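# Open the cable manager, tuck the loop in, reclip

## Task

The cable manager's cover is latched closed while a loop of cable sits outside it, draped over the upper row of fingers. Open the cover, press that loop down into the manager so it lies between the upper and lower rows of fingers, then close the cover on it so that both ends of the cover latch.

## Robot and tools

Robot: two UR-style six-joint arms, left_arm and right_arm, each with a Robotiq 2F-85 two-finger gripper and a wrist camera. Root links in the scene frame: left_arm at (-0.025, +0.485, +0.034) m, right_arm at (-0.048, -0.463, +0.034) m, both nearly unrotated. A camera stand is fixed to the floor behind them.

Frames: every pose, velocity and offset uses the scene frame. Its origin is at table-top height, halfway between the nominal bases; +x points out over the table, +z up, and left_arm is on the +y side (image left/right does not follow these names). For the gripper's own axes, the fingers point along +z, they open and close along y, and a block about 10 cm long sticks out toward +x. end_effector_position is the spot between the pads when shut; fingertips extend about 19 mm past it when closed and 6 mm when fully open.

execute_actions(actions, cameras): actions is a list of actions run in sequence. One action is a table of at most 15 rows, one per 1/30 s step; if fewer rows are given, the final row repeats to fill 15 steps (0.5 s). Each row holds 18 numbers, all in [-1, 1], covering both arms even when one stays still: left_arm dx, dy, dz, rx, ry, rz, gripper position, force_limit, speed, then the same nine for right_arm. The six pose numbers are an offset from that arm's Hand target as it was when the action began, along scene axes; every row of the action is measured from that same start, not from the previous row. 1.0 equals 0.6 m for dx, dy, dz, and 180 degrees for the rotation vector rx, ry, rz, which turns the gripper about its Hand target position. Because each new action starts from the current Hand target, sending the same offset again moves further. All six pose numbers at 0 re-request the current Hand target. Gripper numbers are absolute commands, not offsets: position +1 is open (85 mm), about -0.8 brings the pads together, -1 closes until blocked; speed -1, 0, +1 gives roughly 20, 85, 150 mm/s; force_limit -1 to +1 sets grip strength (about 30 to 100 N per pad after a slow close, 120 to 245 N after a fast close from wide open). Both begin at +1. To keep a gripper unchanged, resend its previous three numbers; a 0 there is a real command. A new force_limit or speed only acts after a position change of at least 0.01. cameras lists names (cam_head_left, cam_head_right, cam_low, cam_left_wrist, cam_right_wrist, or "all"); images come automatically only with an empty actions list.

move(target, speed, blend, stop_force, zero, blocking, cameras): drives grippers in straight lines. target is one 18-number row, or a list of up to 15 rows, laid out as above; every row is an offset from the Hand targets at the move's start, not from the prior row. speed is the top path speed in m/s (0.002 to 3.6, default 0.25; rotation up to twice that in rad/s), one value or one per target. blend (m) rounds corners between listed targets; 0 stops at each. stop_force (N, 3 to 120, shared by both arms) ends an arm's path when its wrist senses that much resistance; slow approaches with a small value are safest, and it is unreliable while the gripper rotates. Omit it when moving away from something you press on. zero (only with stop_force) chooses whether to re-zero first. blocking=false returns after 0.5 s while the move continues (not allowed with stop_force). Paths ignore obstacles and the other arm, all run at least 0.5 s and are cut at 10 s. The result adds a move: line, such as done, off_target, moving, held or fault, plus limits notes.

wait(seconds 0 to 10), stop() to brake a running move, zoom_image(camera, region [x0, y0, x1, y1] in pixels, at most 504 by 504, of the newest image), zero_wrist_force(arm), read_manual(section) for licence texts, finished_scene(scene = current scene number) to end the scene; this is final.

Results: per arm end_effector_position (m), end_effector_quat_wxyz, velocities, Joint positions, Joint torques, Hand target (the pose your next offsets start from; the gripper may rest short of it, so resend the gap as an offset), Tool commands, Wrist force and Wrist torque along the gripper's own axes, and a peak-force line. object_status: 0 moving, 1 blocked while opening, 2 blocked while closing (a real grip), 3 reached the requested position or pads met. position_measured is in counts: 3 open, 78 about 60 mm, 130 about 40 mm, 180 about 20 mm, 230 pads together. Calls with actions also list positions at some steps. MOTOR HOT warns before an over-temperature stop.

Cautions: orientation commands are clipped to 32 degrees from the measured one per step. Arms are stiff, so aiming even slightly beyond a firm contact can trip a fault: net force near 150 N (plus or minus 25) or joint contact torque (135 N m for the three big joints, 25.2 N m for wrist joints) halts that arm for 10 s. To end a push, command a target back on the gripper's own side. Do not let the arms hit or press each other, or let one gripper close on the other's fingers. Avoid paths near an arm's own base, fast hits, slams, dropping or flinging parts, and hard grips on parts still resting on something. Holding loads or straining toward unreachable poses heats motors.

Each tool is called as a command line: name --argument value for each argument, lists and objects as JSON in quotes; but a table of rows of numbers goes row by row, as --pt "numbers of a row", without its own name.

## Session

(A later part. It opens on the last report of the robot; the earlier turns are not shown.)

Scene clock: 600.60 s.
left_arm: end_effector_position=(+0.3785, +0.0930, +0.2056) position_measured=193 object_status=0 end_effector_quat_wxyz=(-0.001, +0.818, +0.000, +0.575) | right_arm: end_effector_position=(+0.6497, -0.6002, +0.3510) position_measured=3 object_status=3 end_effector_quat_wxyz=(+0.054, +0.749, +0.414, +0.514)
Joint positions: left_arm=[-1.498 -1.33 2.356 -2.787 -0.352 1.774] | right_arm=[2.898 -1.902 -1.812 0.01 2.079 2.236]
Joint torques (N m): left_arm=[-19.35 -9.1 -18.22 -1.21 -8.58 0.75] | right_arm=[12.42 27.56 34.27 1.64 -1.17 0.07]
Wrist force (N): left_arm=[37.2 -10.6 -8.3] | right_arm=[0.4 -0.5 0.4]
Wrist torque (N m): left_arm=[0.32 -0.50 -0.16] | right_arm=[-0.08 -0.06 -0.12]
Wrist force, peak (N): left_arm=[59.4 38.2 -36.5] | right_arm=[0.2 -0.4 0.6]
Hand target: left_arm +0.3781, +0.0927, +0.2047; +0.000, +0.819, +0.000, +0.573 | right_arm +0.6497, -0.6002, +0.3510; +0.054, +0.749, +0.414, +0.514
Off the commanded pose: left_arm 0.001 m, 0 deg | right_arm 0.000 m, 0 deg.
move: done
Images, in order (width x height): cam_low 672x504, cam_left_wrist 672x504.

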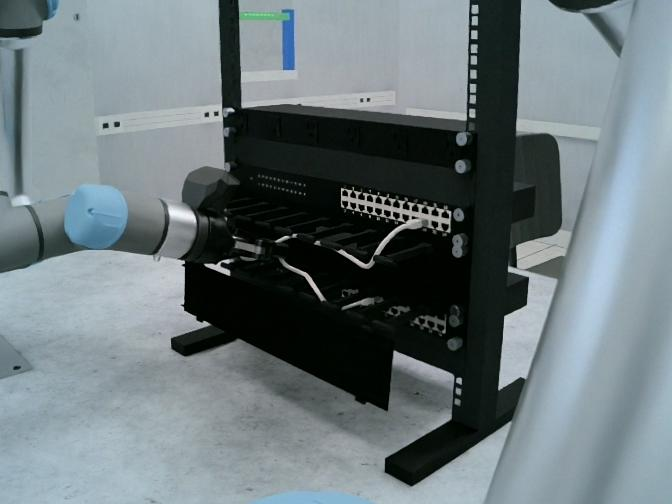

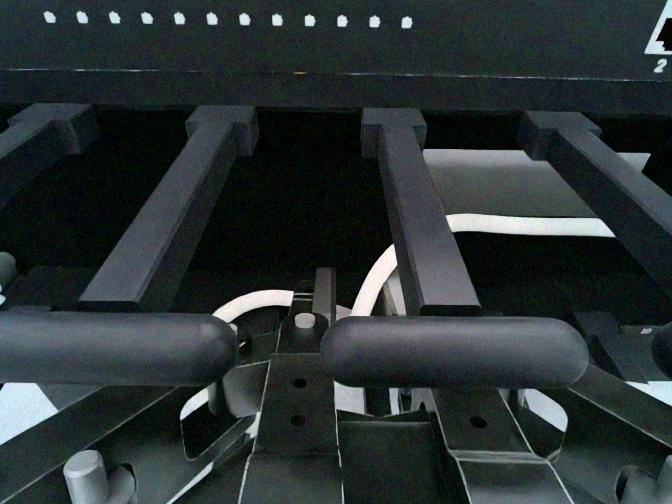

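move --pt "-0.004 0 0.005 0 0 0 -0.5 -0.6 -0.9 0 0 0 0 0 0 1 1 1" --pt "-0.18 0 0.007 0 0 0 -0.5 -0.6 -0.9 0 0 0 0 0 0 1 1 1" --cameras '["all"]' --speed 0.05 --blend '[0.002,0]'

zoom_image --camera "cam_low" --region '[180, 190, 320, 295]'

zoom_image --camera "cam_left_wrist" --region '[150, 50, 600, 350]'

Scene clock: 610.50 s.
left_arm: end_effector_position=(+0.2702, +0.0927, +0.2089) position_measured=193 object_status=1 end_effector_quat_wxyz=(+0.000, +0.819, +0.000, +0.573) | right_arm: end_effector_position=(+0.6497, -0.6002, +0.3510) position_measured=3 object_status=3 end_effector_quat_wxyz=(+0.054, +0.749, +0.414, +0.514)
Joint positions: left_arm=[-1.777 -1.556 2.333 -1.832 -0.405 1.018] | right_arm=[2.898 -1.902 -1.812 0.01 2.079 2.236]
Joint torques (N m): left_arm=[-12.18 -25.47 -26.9 -0.5 0.15 -1.82] | right_arm=[11.52 28.22 34.44 1.96 -1.07 0.23]
Wrist force (N): left_arm=[0.1 5.4 0.5] | right_arm=[0.0 0.0 0.4]
Wrist torque (N m): left_arm=[0.44 0.09 0.04] | right_arm=[0.00 0.01 -0.12]
Wrist force, peak (N): left_arm=[37.5 -11.0 -7.8] | right_arm=[0.5 -0.1 0.7]
Hand target: left_arm +0.2701, +0.0927, +0.2089; +0.000, +0.819, +0.000, +0.573 | right_arm +0.6497, -0.6002, +0.3510; +0.054, +0.749, +0.414, +0.514
Off the commanded pose: left_arm 0.000 m, 0 deg | right_arm 0.000 m, 0 deg.
move: done; blend cut to 0.0019 m at target 1

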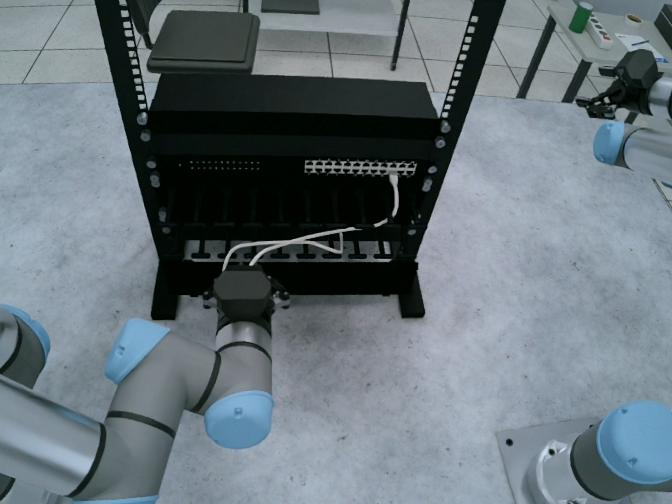

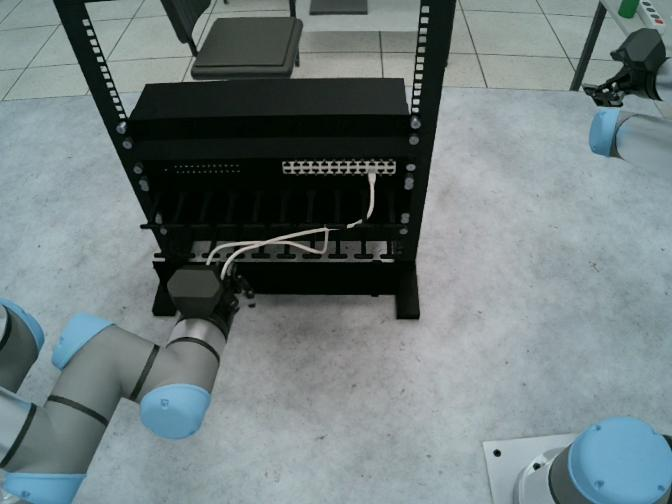

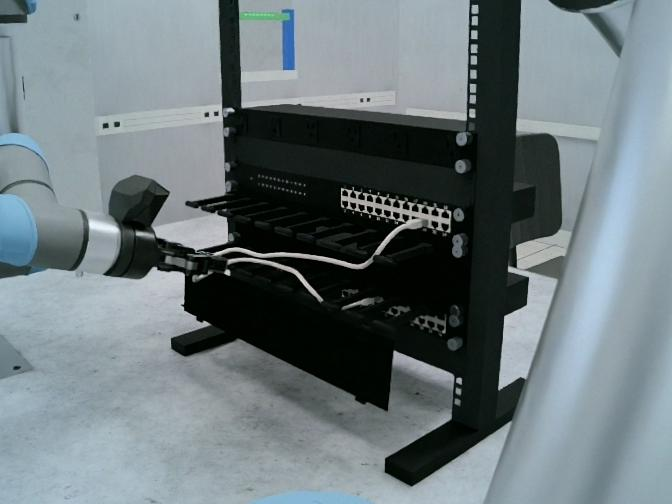

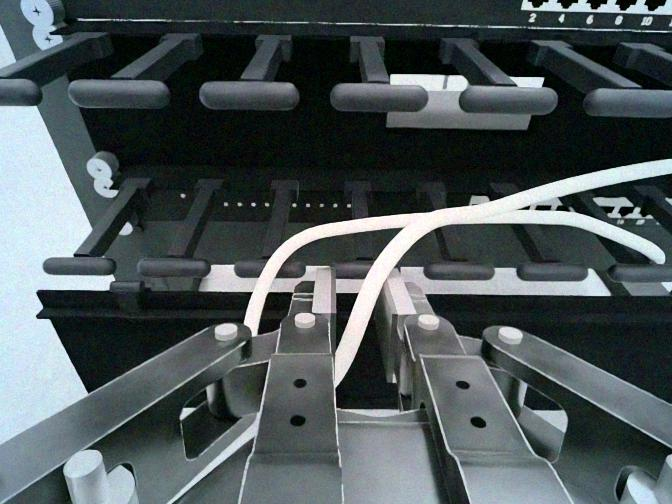

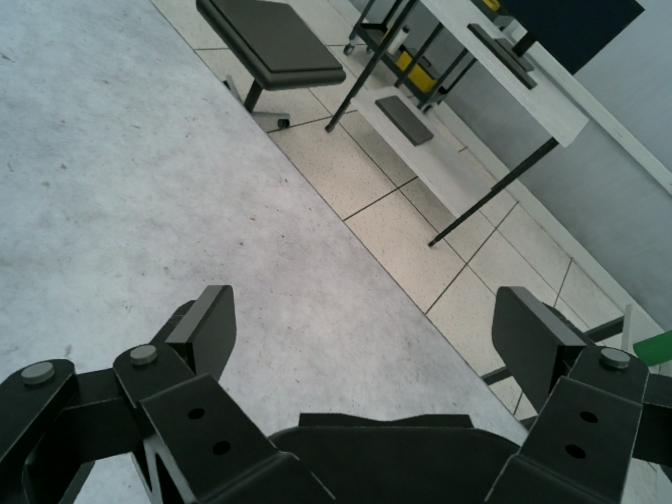

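Scaled by 3.600 from the camera's 672x504 image, which has a finer 960x720 frame.

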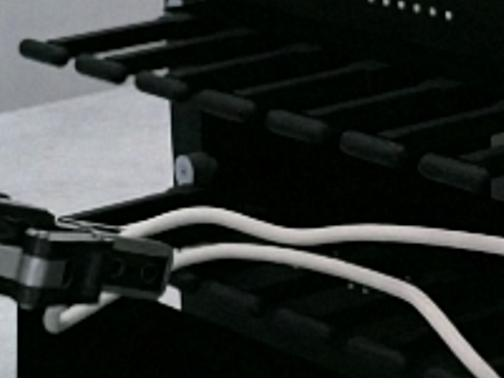

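Scaled by 1.120 from the camera's 672x504 image, which has a finer 960x720 frame.

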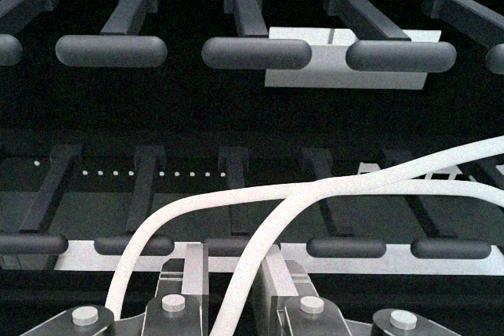

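move --pt "0 0 0 0 0 0 -0.6 -0.6 -0.9 0 0 0 0 0 0 1 1 1" --pt "-0.11 0 0.04 0 0 0 -0.6 -0.6 -0.9 0 0 0 0 0 0 1 1 1" --cameras '["all"]' --speed 0.05

zoom_image --camera "cam_low" --region '[160, 190, 320, 310]'

zoom_image --camera "cam_left_wrist" --region '[150, 50, 600, 350]'

Scene clock: 644.33 s.
left_arm: end_effector_position=(+0.2042, +0.0927, +0.2329) position_measured=204 object_status=3 end_effector_quat_wxyz=(+0.000, +0.819, +0.000, +0.573) | right_arm: end_effector_position=(+0.6497, -0.6002, +0.3510) position_measured=3 object_status=3 end_effector_quat_wxyz=(+0.054, +0.749, +0.414, +0.514)
Joint positions: left_arm=[-1.947 -1.616 2.24 -1.401 -0.51 0.71] | right_arm=[2.898 -1.902 -1.812 0.01 2.079 2.236]
Joint torques (N m): left_arm=[-13.19 -24.93 -26.12 1.22 -2.75 -1.8] | right_arm=[13.01 28.32 33.81 2.04 -1.48 -0.16]
Wrist force (N): left_arm=[2.5 15.3 6.6] | right_arm=[0.4 -0.1 0.2]
Wrist torque (N m): left_arm=[0.41 -0.05 0.15] | right_arm=[-0.01 -0.05 -0.12]
Wrist force, peak (N): left_arm=[2.5 15.6 6.8] | right_arm=[0.6 -0.2 0.6]
Hand target: left_arm +0.2041, +0.0927, +0.2329; +0.000, +0.819, +0.000, +0.573 | right_arm +0.6497, -0.6002, +0.3510; +0.054, +0.749, +0.414, +0.514
Off the commanded pose: left_arm 0.000 m, 0 deg | right_arm 0.000 m, 0 deg.
move: done

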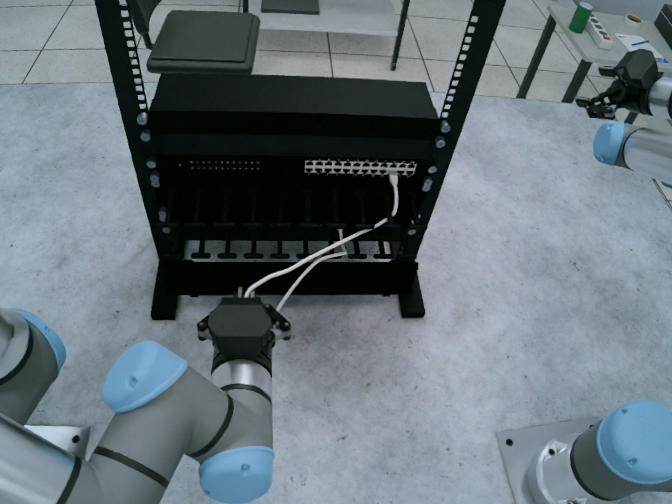

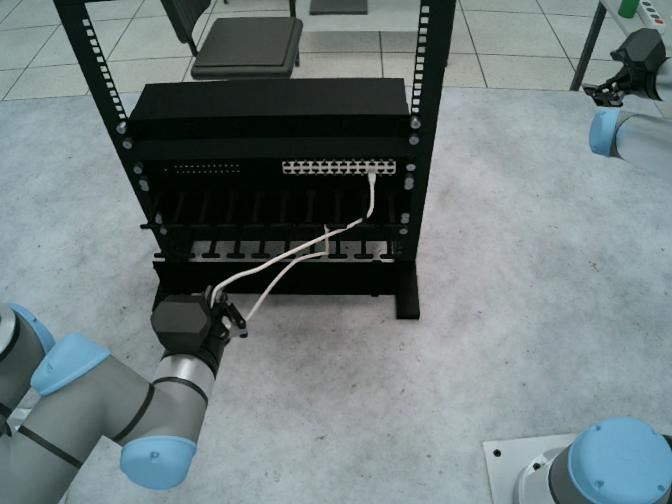

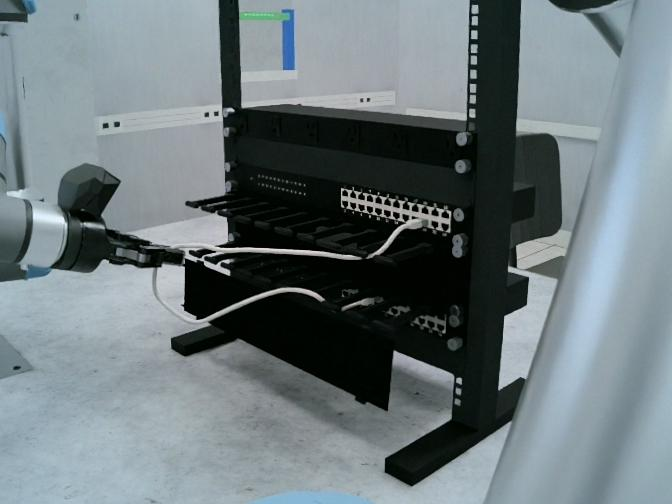

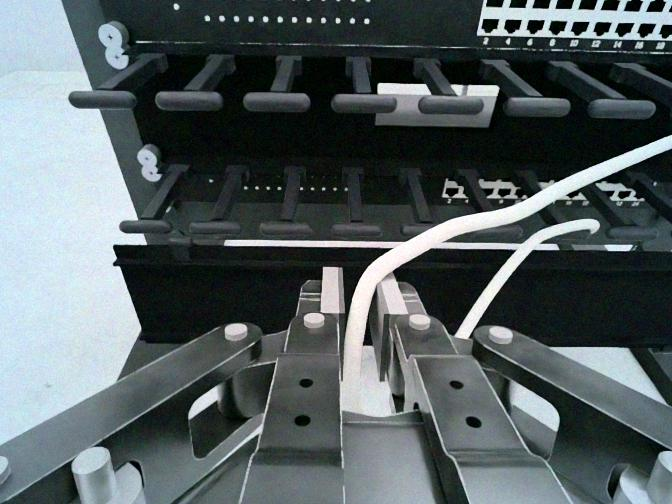

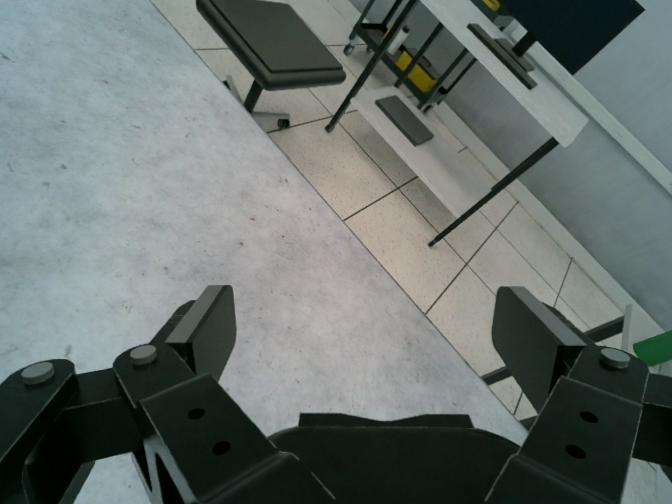

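Scaled by 3.150 from the camera's 672x504 image, which has a finer 960x720 frame.

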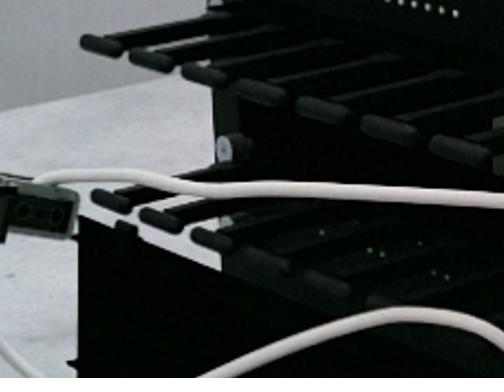

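Scaled by 1.120 from the camera's 672x504 image, which has a finer 960x720 frame.

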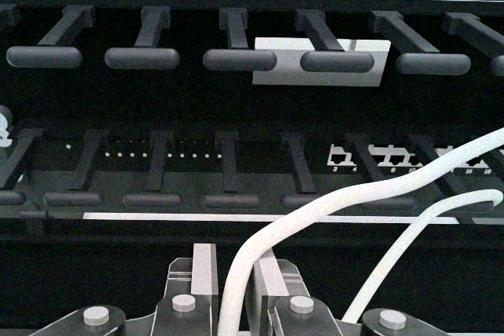

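move --pt "0.09 0.0167 -0.02 0 0 0 -0.6 -0.6 -0.9 0 0 0 0 0 0 1 1 1" --pt "0.09 0.0167 -0.02 0 0 0 -1 -0.6 -0.6 0 0 0 0 0 0 1 1 1" --cameras '["all"]' --speed 0.08

zoom_image --camera "cam_low" --region '[160, 190, 360, 340]'

zoom_image --camera "cam_left_wrist" --region '[250, 150, 550, 420]'

Scene clock: 668.60 s.
left_arm: end_effector_position=(+0.2581, +0.1027, +0.2209) position_measured=219 object_status=2 end_effector_quat_wxyz=(+0.000, +0.819, +0.000, +0.573) | right_arm: end_effector_position=(+0.6497, -0.6002, +0.3510) position_measured=3 object_status=3 end_effector_quat_wxyz=(+0.054, +0.749, +0.414, +0.514)
Joint positions: left_arm=[-1.815 -1.615 2.329 -1.694 -0.425 0.937] | right_arm=[2.898 -1.902 -1.812 0.01 2.079 2.236]
Joint torques (N m): left_arm=[9.95 -10.99 -9.55 -2.66 2.02 1.47] | right_arm=[13.04 28.81 34.43 1.96 -0.9 -0.29]
Wrist force (N): left_arm=[-0.5 6.1 0.8] | right_arm=[0.3 -0.1 0.2]
Wrist torque (N m): left_arm=[0.44 0.09 -0.03] | right_arm=[-0.02 -0.04 -0.12]
Wrist force, peak (N): left_arm=[2.5 15.5 7.0] | right_arm=[0.6 0.0 0.7]
Hand target: left_arm +0.2581, +0.1027, +0.2209; +0.000, +0.819, +0.000, +0.573 | right_arm +0.6497, -0.6002, +0.3510; +0.054, +0.749, +0.414, +0.514
Off the commanded pose: left_arm 0.000 m, 0 deg | right_arm 0.000 m, 0 deg.
move: done

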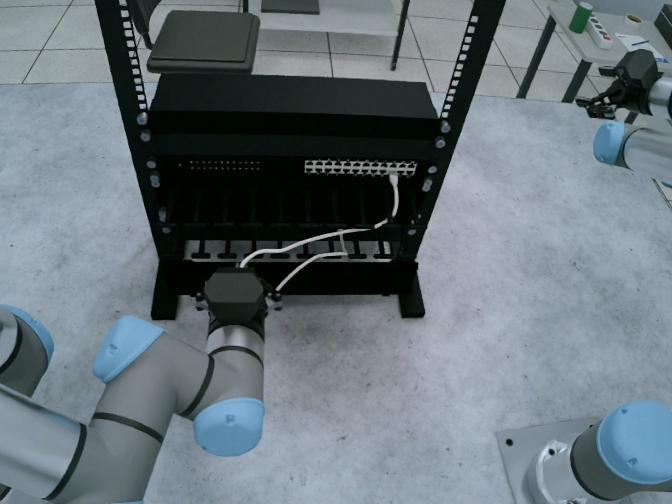

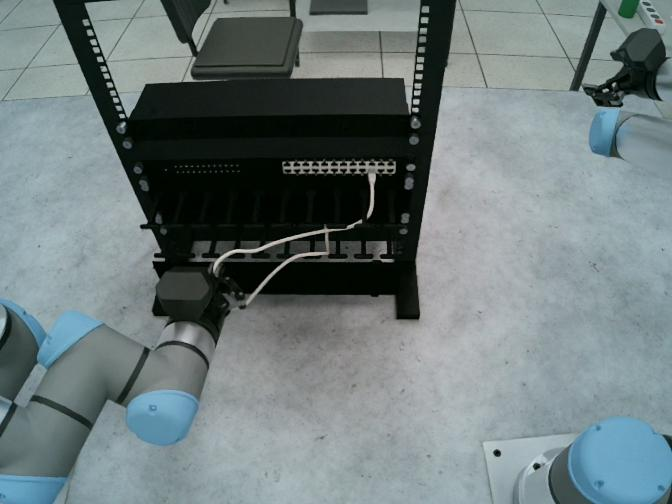

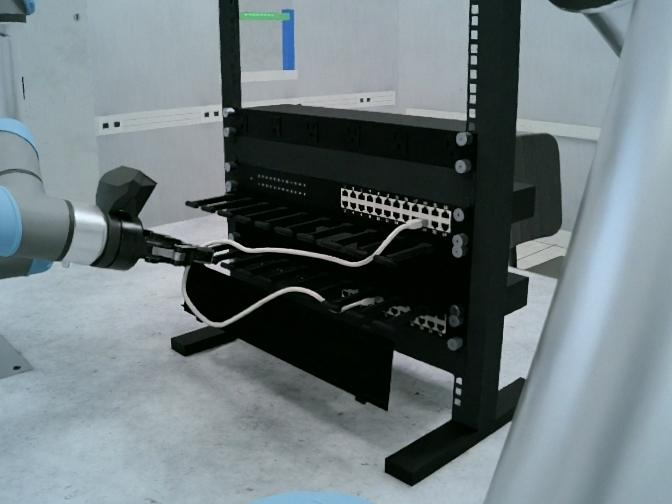

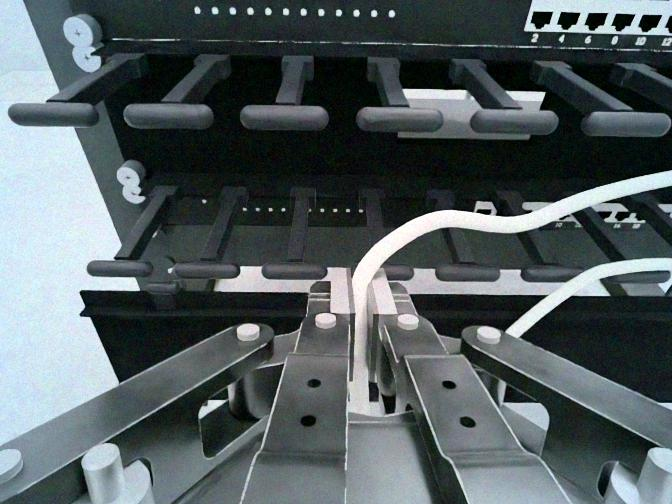

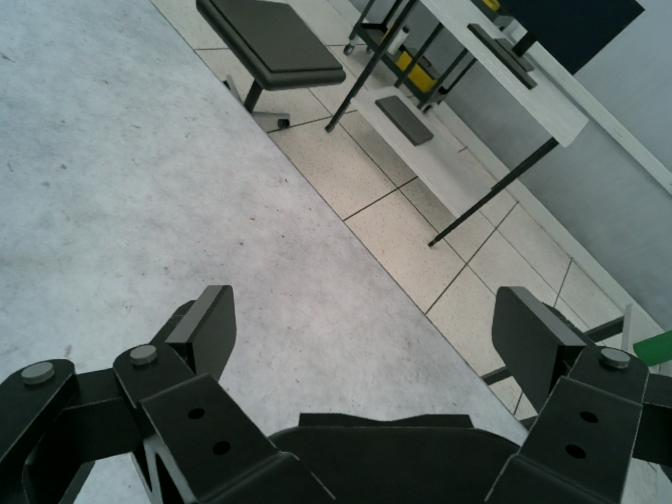

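Scaled by 2.520 from the camera's 672x504 image, which has a finer 960x720 frame.

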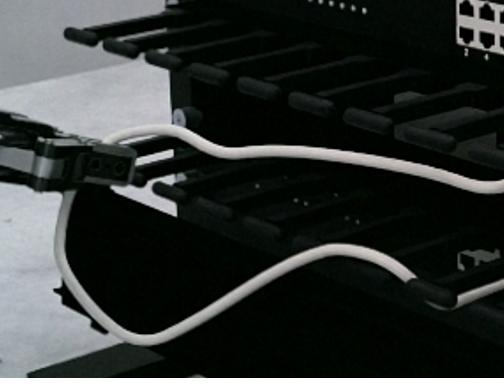

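Scaled by 1.680 from the camera's 672x504 image, which has a finer 960x720 frame.

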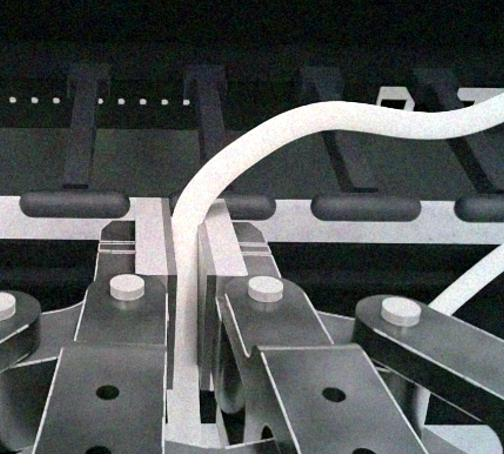

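move --pt "0 0 0 0 0 0 -0.6 -0.6 -0.9 0 0 0 0 0 0 1 1 1" --pt "0.0 0.1 -0.01 0 0 0 -0.6 -0.6 -0.9 0 0 0 0 0 0 1 1 1" --cameras '["cam_left_wrist","cam_low","cam_head_left"]' --speed 0.06

zoom_image --camera "cam_low" --region '[160, 190, 360, 340]'

zoom_image --camera "cam_left_wrist" --region '[250, 150, 550, 420]'

Scene clock: 695.50 s.
left_arm: end_effector_position=(+0.2581, +0.1626, +0.2149) position_measured=204 object_status=3 end_effector_quat_wxyz=(+0.000, +0.819, +0.000, +0.573) | right_arm: end_effector_position=(+0.6497, -0.6002, +0.3510) position_measured=3 object_status=3 end_effector_quat_wxyz=(+0.054, +0.749, +0.414, +0.514)
Joint positions: left_arm=[-1.864 -1.774 2.457 -1.58 -0.454 0.844] | right_arm=[2.898 -1.902 -1.812 0.01 2.079 2.236]
Joint torques (N m): left_arm=[-10.46 -18.14 -8.35 0.35 -0.95 -1.85] | right_arm=[13.08 27.81 33.72 1.97 -1.17 -0.34]
Wrist force (N): left_arm=[-1.4 8.9 1.9] | right_arm=[0.3 -0.1 0.2]
Wrist torque (N m): left_arm=[0.37 0.33 0.05] | right_arm=[-0.02 -0.04 -0.13]
Wrist force, peak (N): left_arm=[7.1 36.5 9.3] | right_arm=[0.4 -0.5 0.6]
Hand target: left_arm +0.2581, +0.1627, +0.2149; +0.000, +0.819, +0.000, +0.573 | right_arm +0.6497, -0.6002, +0.3510; +0.054, +0.749, +0.414, +0.514
Off the commanded pose: left_arm 0.000 m, 0 deg | right_arm 0.000 m, 0 deg.
move: done
Images, in order (width x height): cam_head_left 672x504, cam_low 672x504, cam_left_wrist 672x504.

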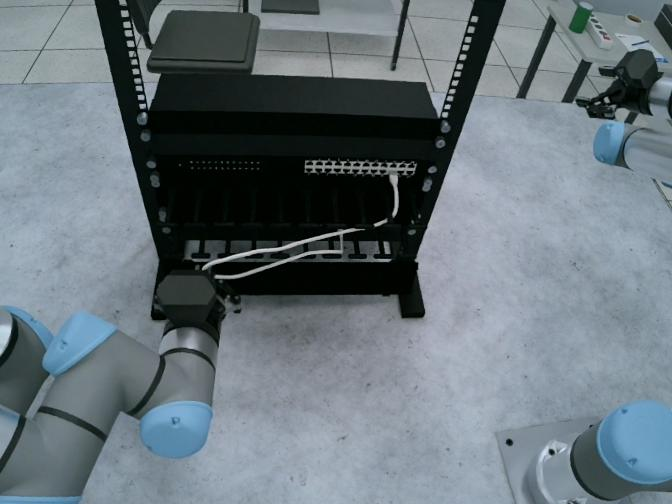

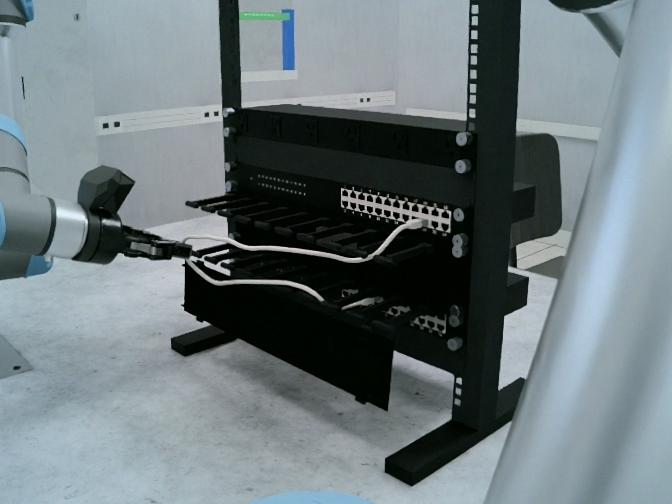

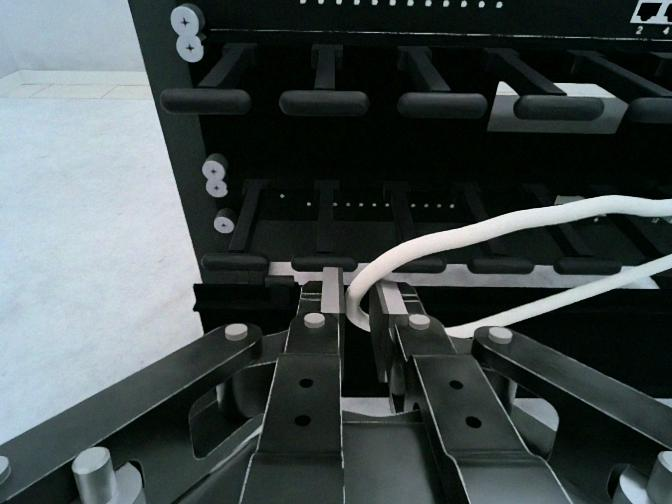

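Scaled by 2.520 from the camera's 672x504 image, which has a finer 960x720 frame.

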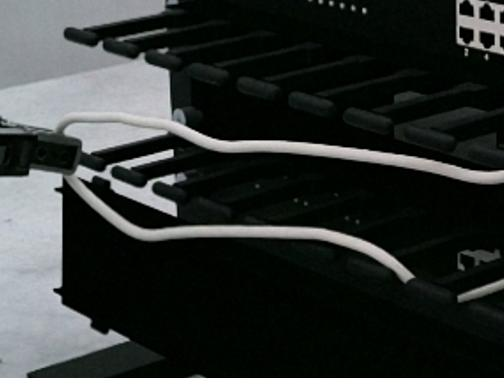

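Scaled by 1.680 from the camera's 672x504 image, which has a finer 960x720 frame.

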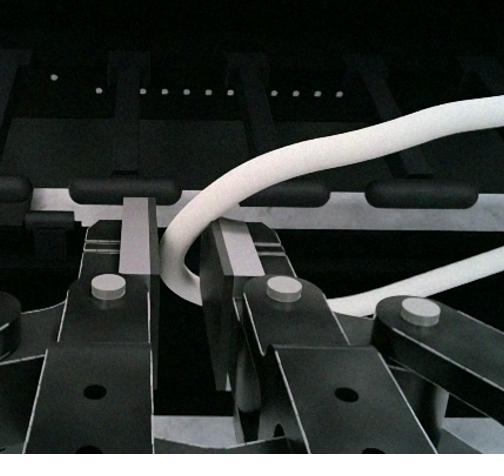

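move --pt "0.01 0.045 0.015 0 0 0 -0.6 -0.6 -0.9 0 0 0 0 0 0 1 1 1" --pt "0.01 0.045 0.015 0 0 0 -1 -0.6 -0.6 0 0 0 0 0 0 1 1 1" --cameras '["cam_left_wrist","cam_low"]' --speed 0.05

zoom_image --camera "cam_low" --region '[160, 190, 360, 340]'

zoom_image --camera "cam_left_wrist" --region '[250, 150, 650, 450]'

Scene clock: 712.90 s.
left_arm: end_effector_position=(+0.2642, +0.1894, +0.2242) position_measured=206 object_status=2 end_effector_quat_wxyz=(+0.000, +0.819, +0.000, +0.574) | right_arm: end_effector_position=(+0.6497, -0.6002, +0.3510) position_measured=3 object_status=3 end_effector_quat_wxyz=(+0.054, +0.749, +0.414, +0.514)
Joint positions: left_arm=[-1.872 -1.882 2.496 -1.498 -0.457 0.83] | right_arm=[2.898 -1.902 -1.812 0.01 2.079 2.236]
Joint torques (N m): left_arm=[0.41 -15.07 7.12 6.06 -8.97 -2.1] | right_arm=[14.66 28.15 32.76 2.38 -1.24 -0.32]
Wrist force (N): left_arm=[4.6 56.0 13.2] | right_arm=[0.4 -0.4 0.2]
Wrist torque (N m): left_arm=[-0.20 0.20 0.35] | right_arm=[-0.06 -0.04 -0.13]
Wrist force, peak (N): left_arm=[5.6 58.5 13.6] | right_arm=[0.6 -0.4 0.5]
Hand target: left_arm +0.2641, +0.1897, +0.2239; +0.000, +0.819, +0.000, +0.573 | right_arm +0.6497, -0.6002, +0.3510; +0.054, +0.749, +0.414, +0.514
Off the commanded pose: left_arm 0.000 m, 0 deg | right_arm 0.000 m, 0 deg.
move: done
Images, in order (width x height): cam_low 672x504, cam_left_wrist 672x504.

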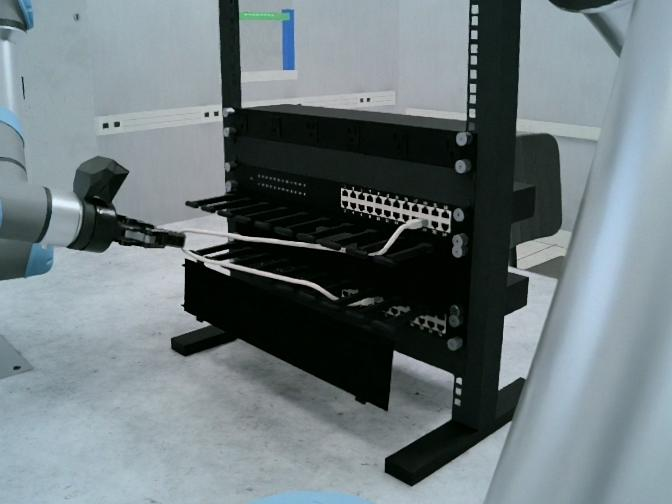

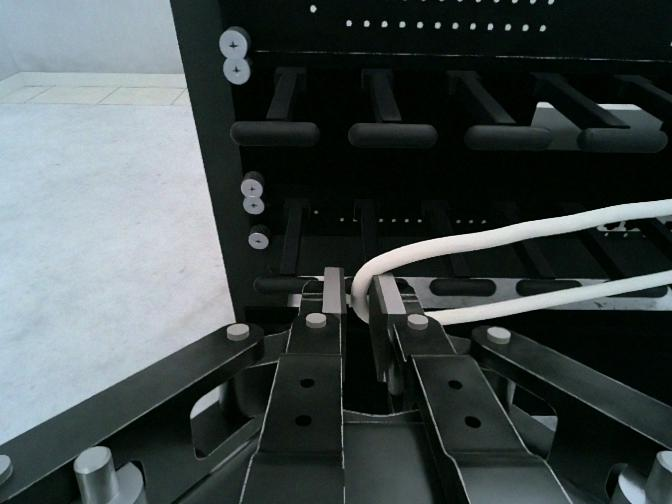

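Scaled by 2.520 from the camera's 672x504 image, which has a finer 960x720 frame.

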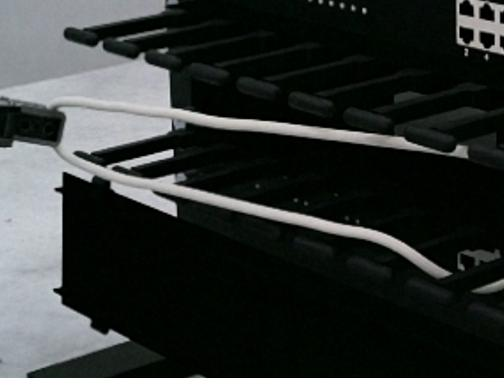

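Scaled by 1.260 from the camera's 672x504 image, which has a finer 960x720 frame.

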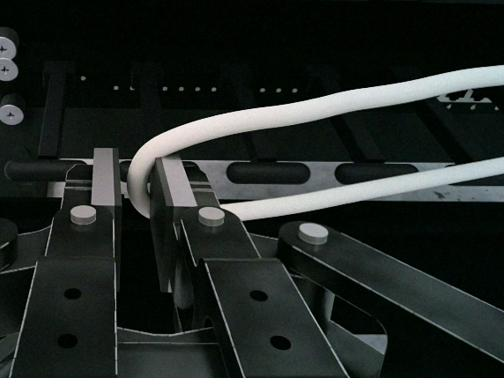

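move --pt "0.058 -0.012 -0.0245 0 0 0 -1 -0.6 -0.6 0 0 0 0 0 0 1 1 1" --pt "0.145 -0.012 -0.0245 0 0 0 -1 -0.6 -0.6 0 0 0 0 0 0 1 1 1" --cameras '["cam_left_wrist","cam_low","cam_head_left"]' --speed 0.06 --blend '[0.005,0]'

zoom_image --camera "cam_low" --region '[160, 190, 360, 340]'

zoom_image --camera "cam_head_left" --region '[150, 180, 430, 300]'

Scene clock: 724.60 s.
left_arm: end_effector_position=(+0.3511, +0.1825, +0.2092) position_measured=217 object_status=2 end_effector_quat_wxyz=(+0.000, +0.819, +0.000, +0.573) | right_arm: end_effector_position=(+0.6497, -0.6002, +0.3510) position_measured=3 object_status=3 end_effector_quat_wxyz=(+0.054, +0.749, +0.414, +0.514)
Joint positions: left_arm=[-1.565 -1.611 2.586 -2.553 -0.349 1.579] | right_arm=[2.898 -1.902 -1.812 0.01 2.079 2.236]
Joint torques (N m): left_arm=[12.25 -2.19 -0.2 -2.48 -0.96 1.67] | right_arm=[13.48 27.46 33.33 2.24 -0.99 -0.38]
Wrist force (N): left_arm=[6.3 8.0 -7.6] | right_arm=[0.1 -0.2 0.1]
Wrist torque (N m): left_arm=[0.25 0.05 -0.11] | right_arm=[-0.04 -0.01 -0.13]
Wrist force, peak (N): left_arm=[5.1 56.0 13.2] | right_arm=[0.6 -0.4 0.8]
Hand target: left_arm +0.3511, +0.1825, +0.2092; +0.000, +0.819, +0.000, +0.573 | right_arm +0.6497, -0.6002, +0.3510; +0.054, +0.749, +0.414, +0.514
Off the commanded pose: left_arm 0.000 m, 0 deg | right_arm 0.000 m, 0 deg.
move: done
Images, in order (width x height): cam_head_left 672x504, cam_low 672x504, cam_left_wrist 672x504.

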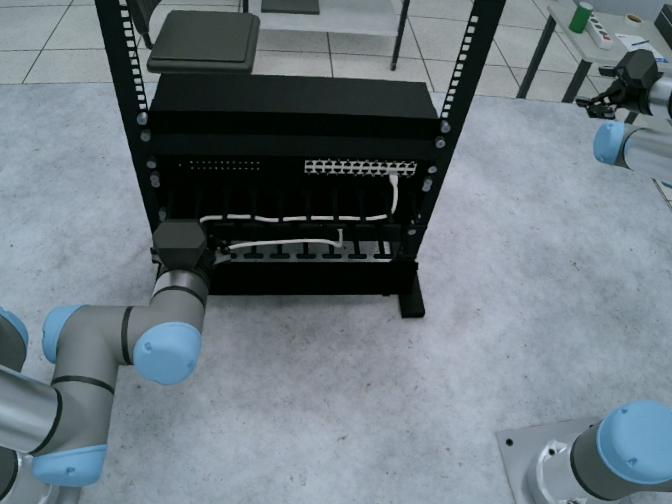

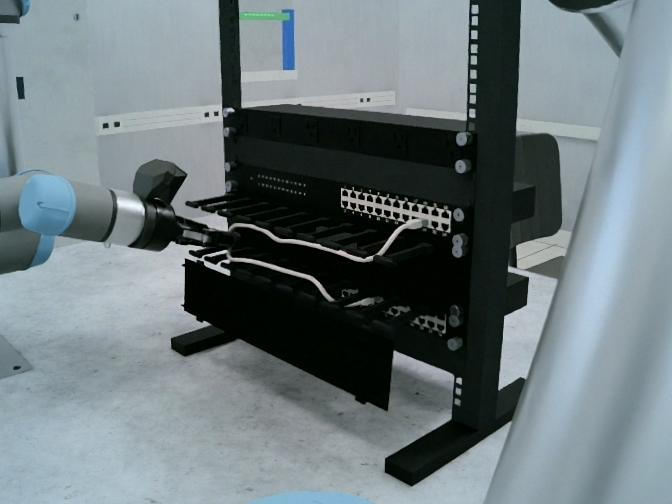

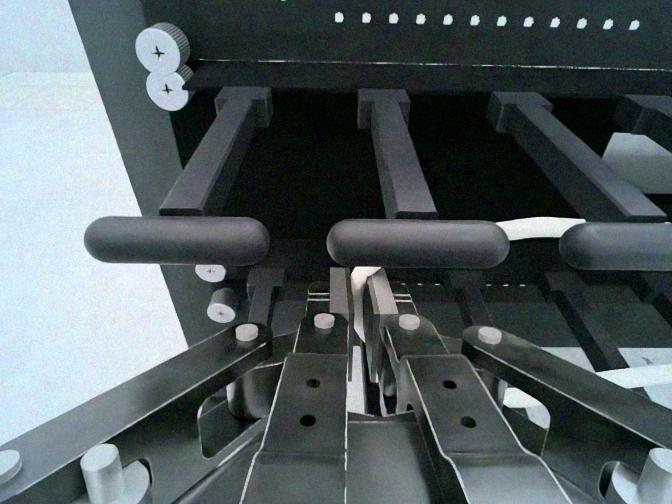

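Scaled by 2.520 from the camera's 672x504 image, which has a finer 960x720 frame.

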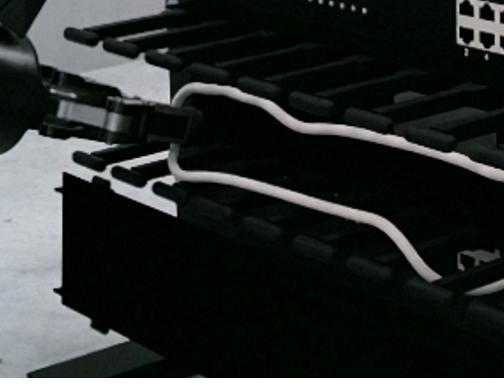

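Scaled by 1.800 from the camera's 672x504 image, which has a finer 960x720 frame.

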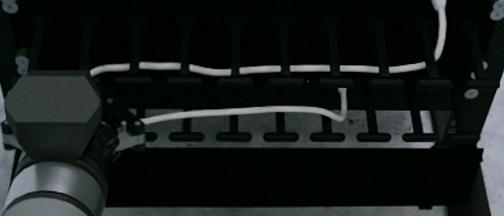

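move --pt "0.025 0 -0.002 0 0 0 -1 -0.6 -0.6 0 0 0 0 0 0 1 1 1" --pt "0.025 0 -0.002 0 0 0 -0.5 -0.6 -0.9 0 0 0 0 0 0 1 1 1" --cameras '["cam_left_wrist","cam_low"]' --speed 0.05

zoom_image --camera "cam_low" --region '[160, 190, 360, 340]'

Scene clock: 734.37 s.
left_arm: end_effector_position=(+0.3661, +0.1825, +0.2080) position_measured=192 object_status=0 end_effector_quat_wxyz=(+0.000, +0.819, +0.000, +0.573) | right_arm: end_effector_position=(+0.6497, -0.6002, +0.3510) position_measured=3 object_status=3 end_effector_quat_wxyz=(+0.054, +0.749, +0.414, +0.514)
Joint positions: left_arm=[-1.516 -1.537 2.583 -2.758 -0.353 1.722] | right_arm=[2.898 -1.902 -1.812 0.01 2.079 2.236]
Joint torques (N m): left_arm=[6.21 -8.29 -9.57 -3.56 2.87 1.57] | right_arm=[14.02 27.47 34.21 2.31 -1.21 -0.71]
Wrist force (N): left_arm=[3.0 5.4 -0.4] | right_arm=[0.4 -0.3 0.2]
Wrist torque (N m): left_arm=[0.36 -0.24 -0.12] | right_arm=[-0.04 -0.05 -0.12]
Wrist force, peak (N): left_arm=[8.3 9.9 -11.0] | right_arm=[0.5 -0.2 0.6]
Hand target: left_arm +0.3661, +0.1825, +0.2080; +0.000, +0.819, +0.000, +0.573 | right_arm +0.6497, -0.6002, +0.3510; +0.054, +0.749, +0.414, +0.514
Off the commanded pose: left_arm 0.000 m, 0 deg | right_arm 0.000 m, 0 deg.
move: done
Images, in order (width x height): cam_low 672x504, cam_left_wrist 672x504.

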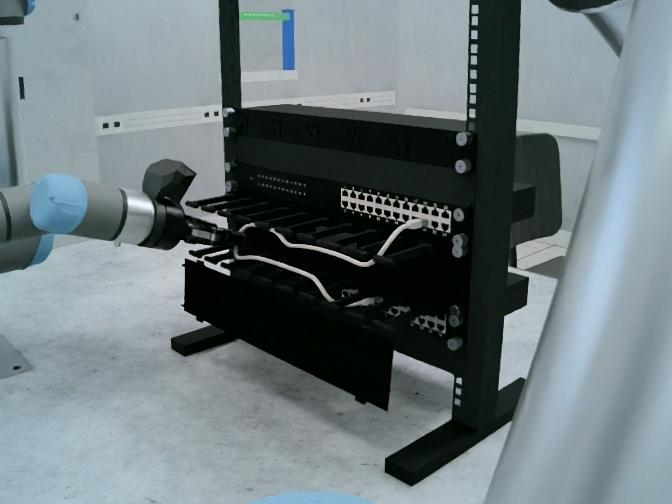

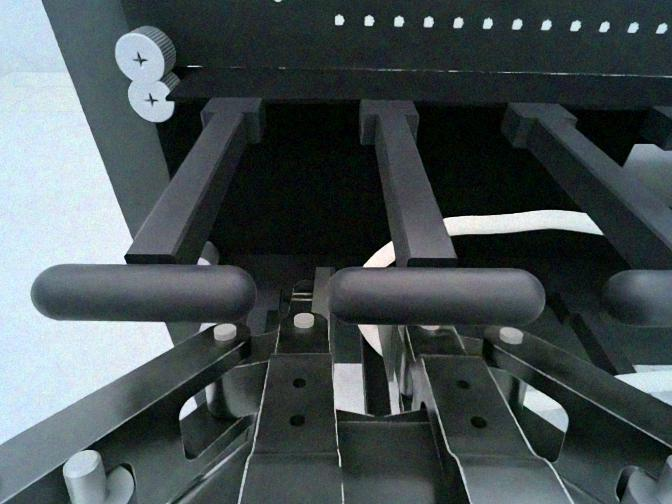

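Scaled by 2.520 from the camera's 672x504 image, which has a finer 960x720 frame.

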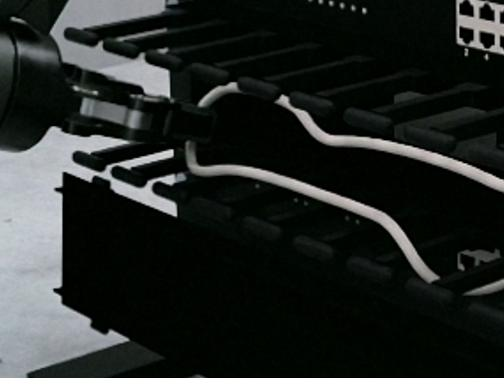

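move --target '[-0.17,0,0.004,0,0,0,-0.5,-0.6,-0.9,0,0,0,0,0,0,1,1,1]' --cameras '["all"]' --speed 0.05

zoom_image --camera "cam_low" --region '[160, 190, 360, 340]'

zoom_image --camera "cam_left_wrist" --region '[250, 50, 672, 350]'

zoom_image --camera "cam_head_left" --region '[150, 180, 430, 300]'

Scene clock: 748.90 s.
left_arm: end_effector_position=(+0.2642, +0.1825, +0.2104) position_measured=192 object_status=3 end_effector_quat_wxyz=(+0.000, +0.819, +0.000, +0.573) | right_arm: end_effector_position=(+0.6497, -0.6002, +0.3510) position_measured=3 object_status=3 end_effector_quat_wxyz=(+0.054, +0.749, +0.414, +0.514)
Joint positions: left_arm=[-1.864 -1.826 2.507 -1.578 -0.454 0.844] | right_arm=[2.898 -1.902 -1.812 0.01 2.079 2.236]
Joint torques (N m): left_arm=[-9.5 -5.12 -23.39 1.36 -2.54 -1.58] | right_arm=[12.94 28.37 34.26 2.27 -0.78 -0.6]
Wrist force (N): left_arm=[3.4 16.7 4.0] | right_arm=[0.5 -0.2 0.3]
Wrist torque (N m): left_arm=[0.35 -0.20 -0.08] | right_arm=[-0.03 -0.06 -0.13]
Wrist force, peak (N): left_arm=[3.5 16.9 3.9] | right_arm=[0.5 -0.2 0.7]
Hand target: left_arm +0.2641, +0.1825, +0.2104; +0.000, +0.819, +0.000, +0.573 | right_arm +0.6497, -0.6002, +0.3510; +0.054, +0.749, +0.414, +0.514
Off the commanded pose: left_arm 0.000 m, 0 deg | right_arm 0.000 m, 0 deg.
move: done

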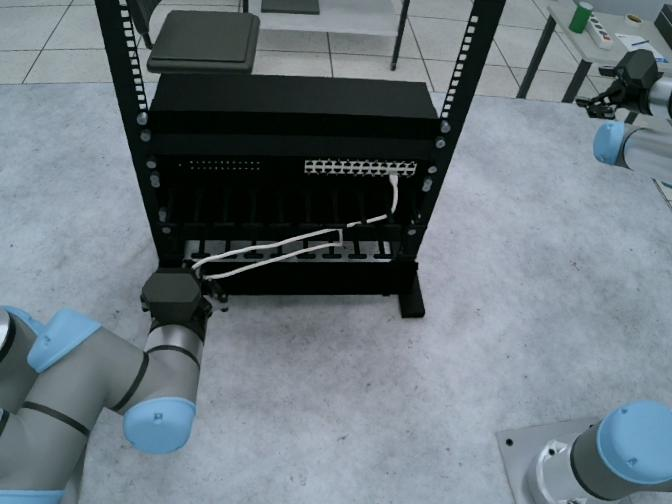

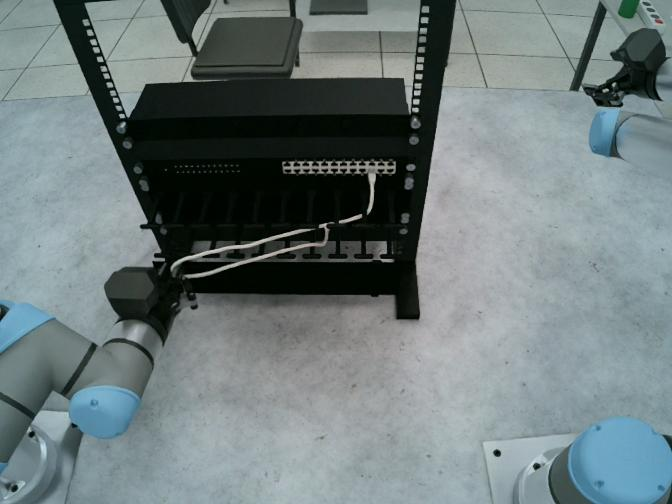

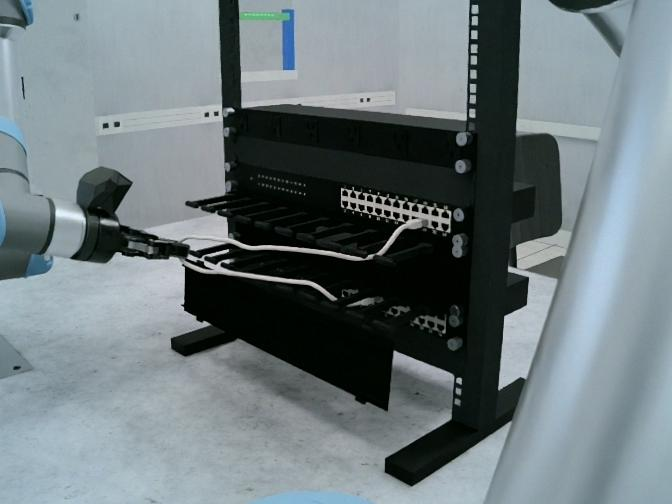

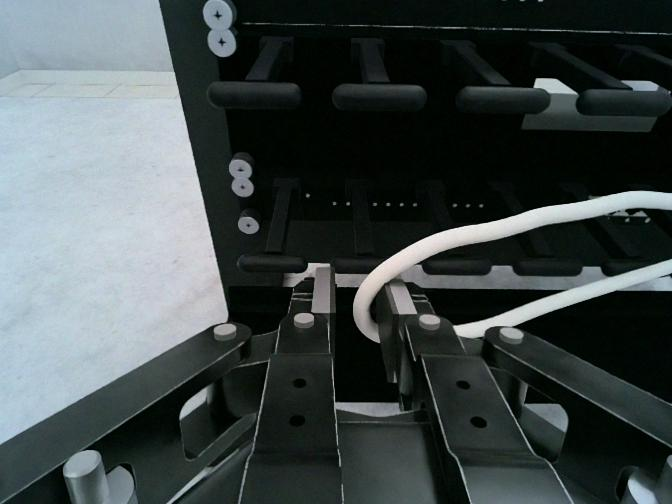

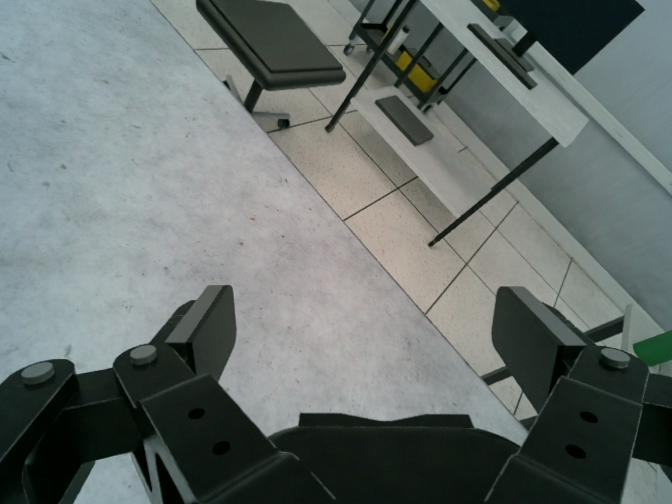

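Scaled by 2.520 from the camera's 672x504 image, which has a finer 960x720 frame.

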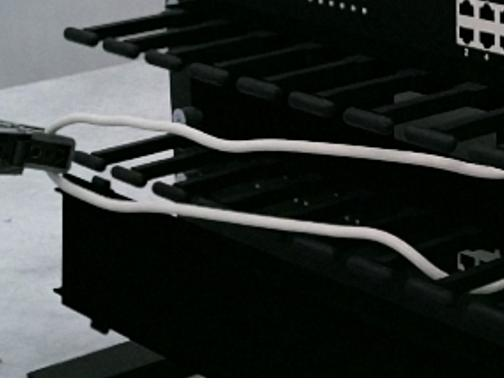

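Scaled by 1.194 from the camera's 672x504 image, which has a finer 960x720 frame.

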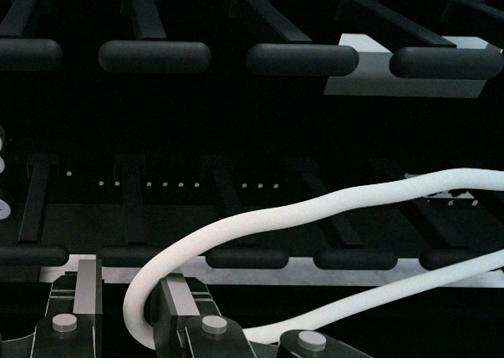

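Scaled by 1.800 from the camera's 672x504 image, which has a finer 960x720 frame.

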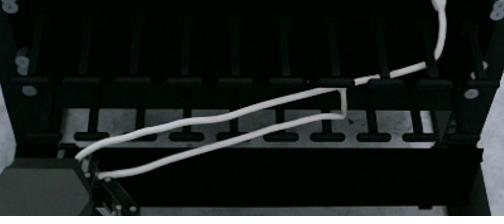

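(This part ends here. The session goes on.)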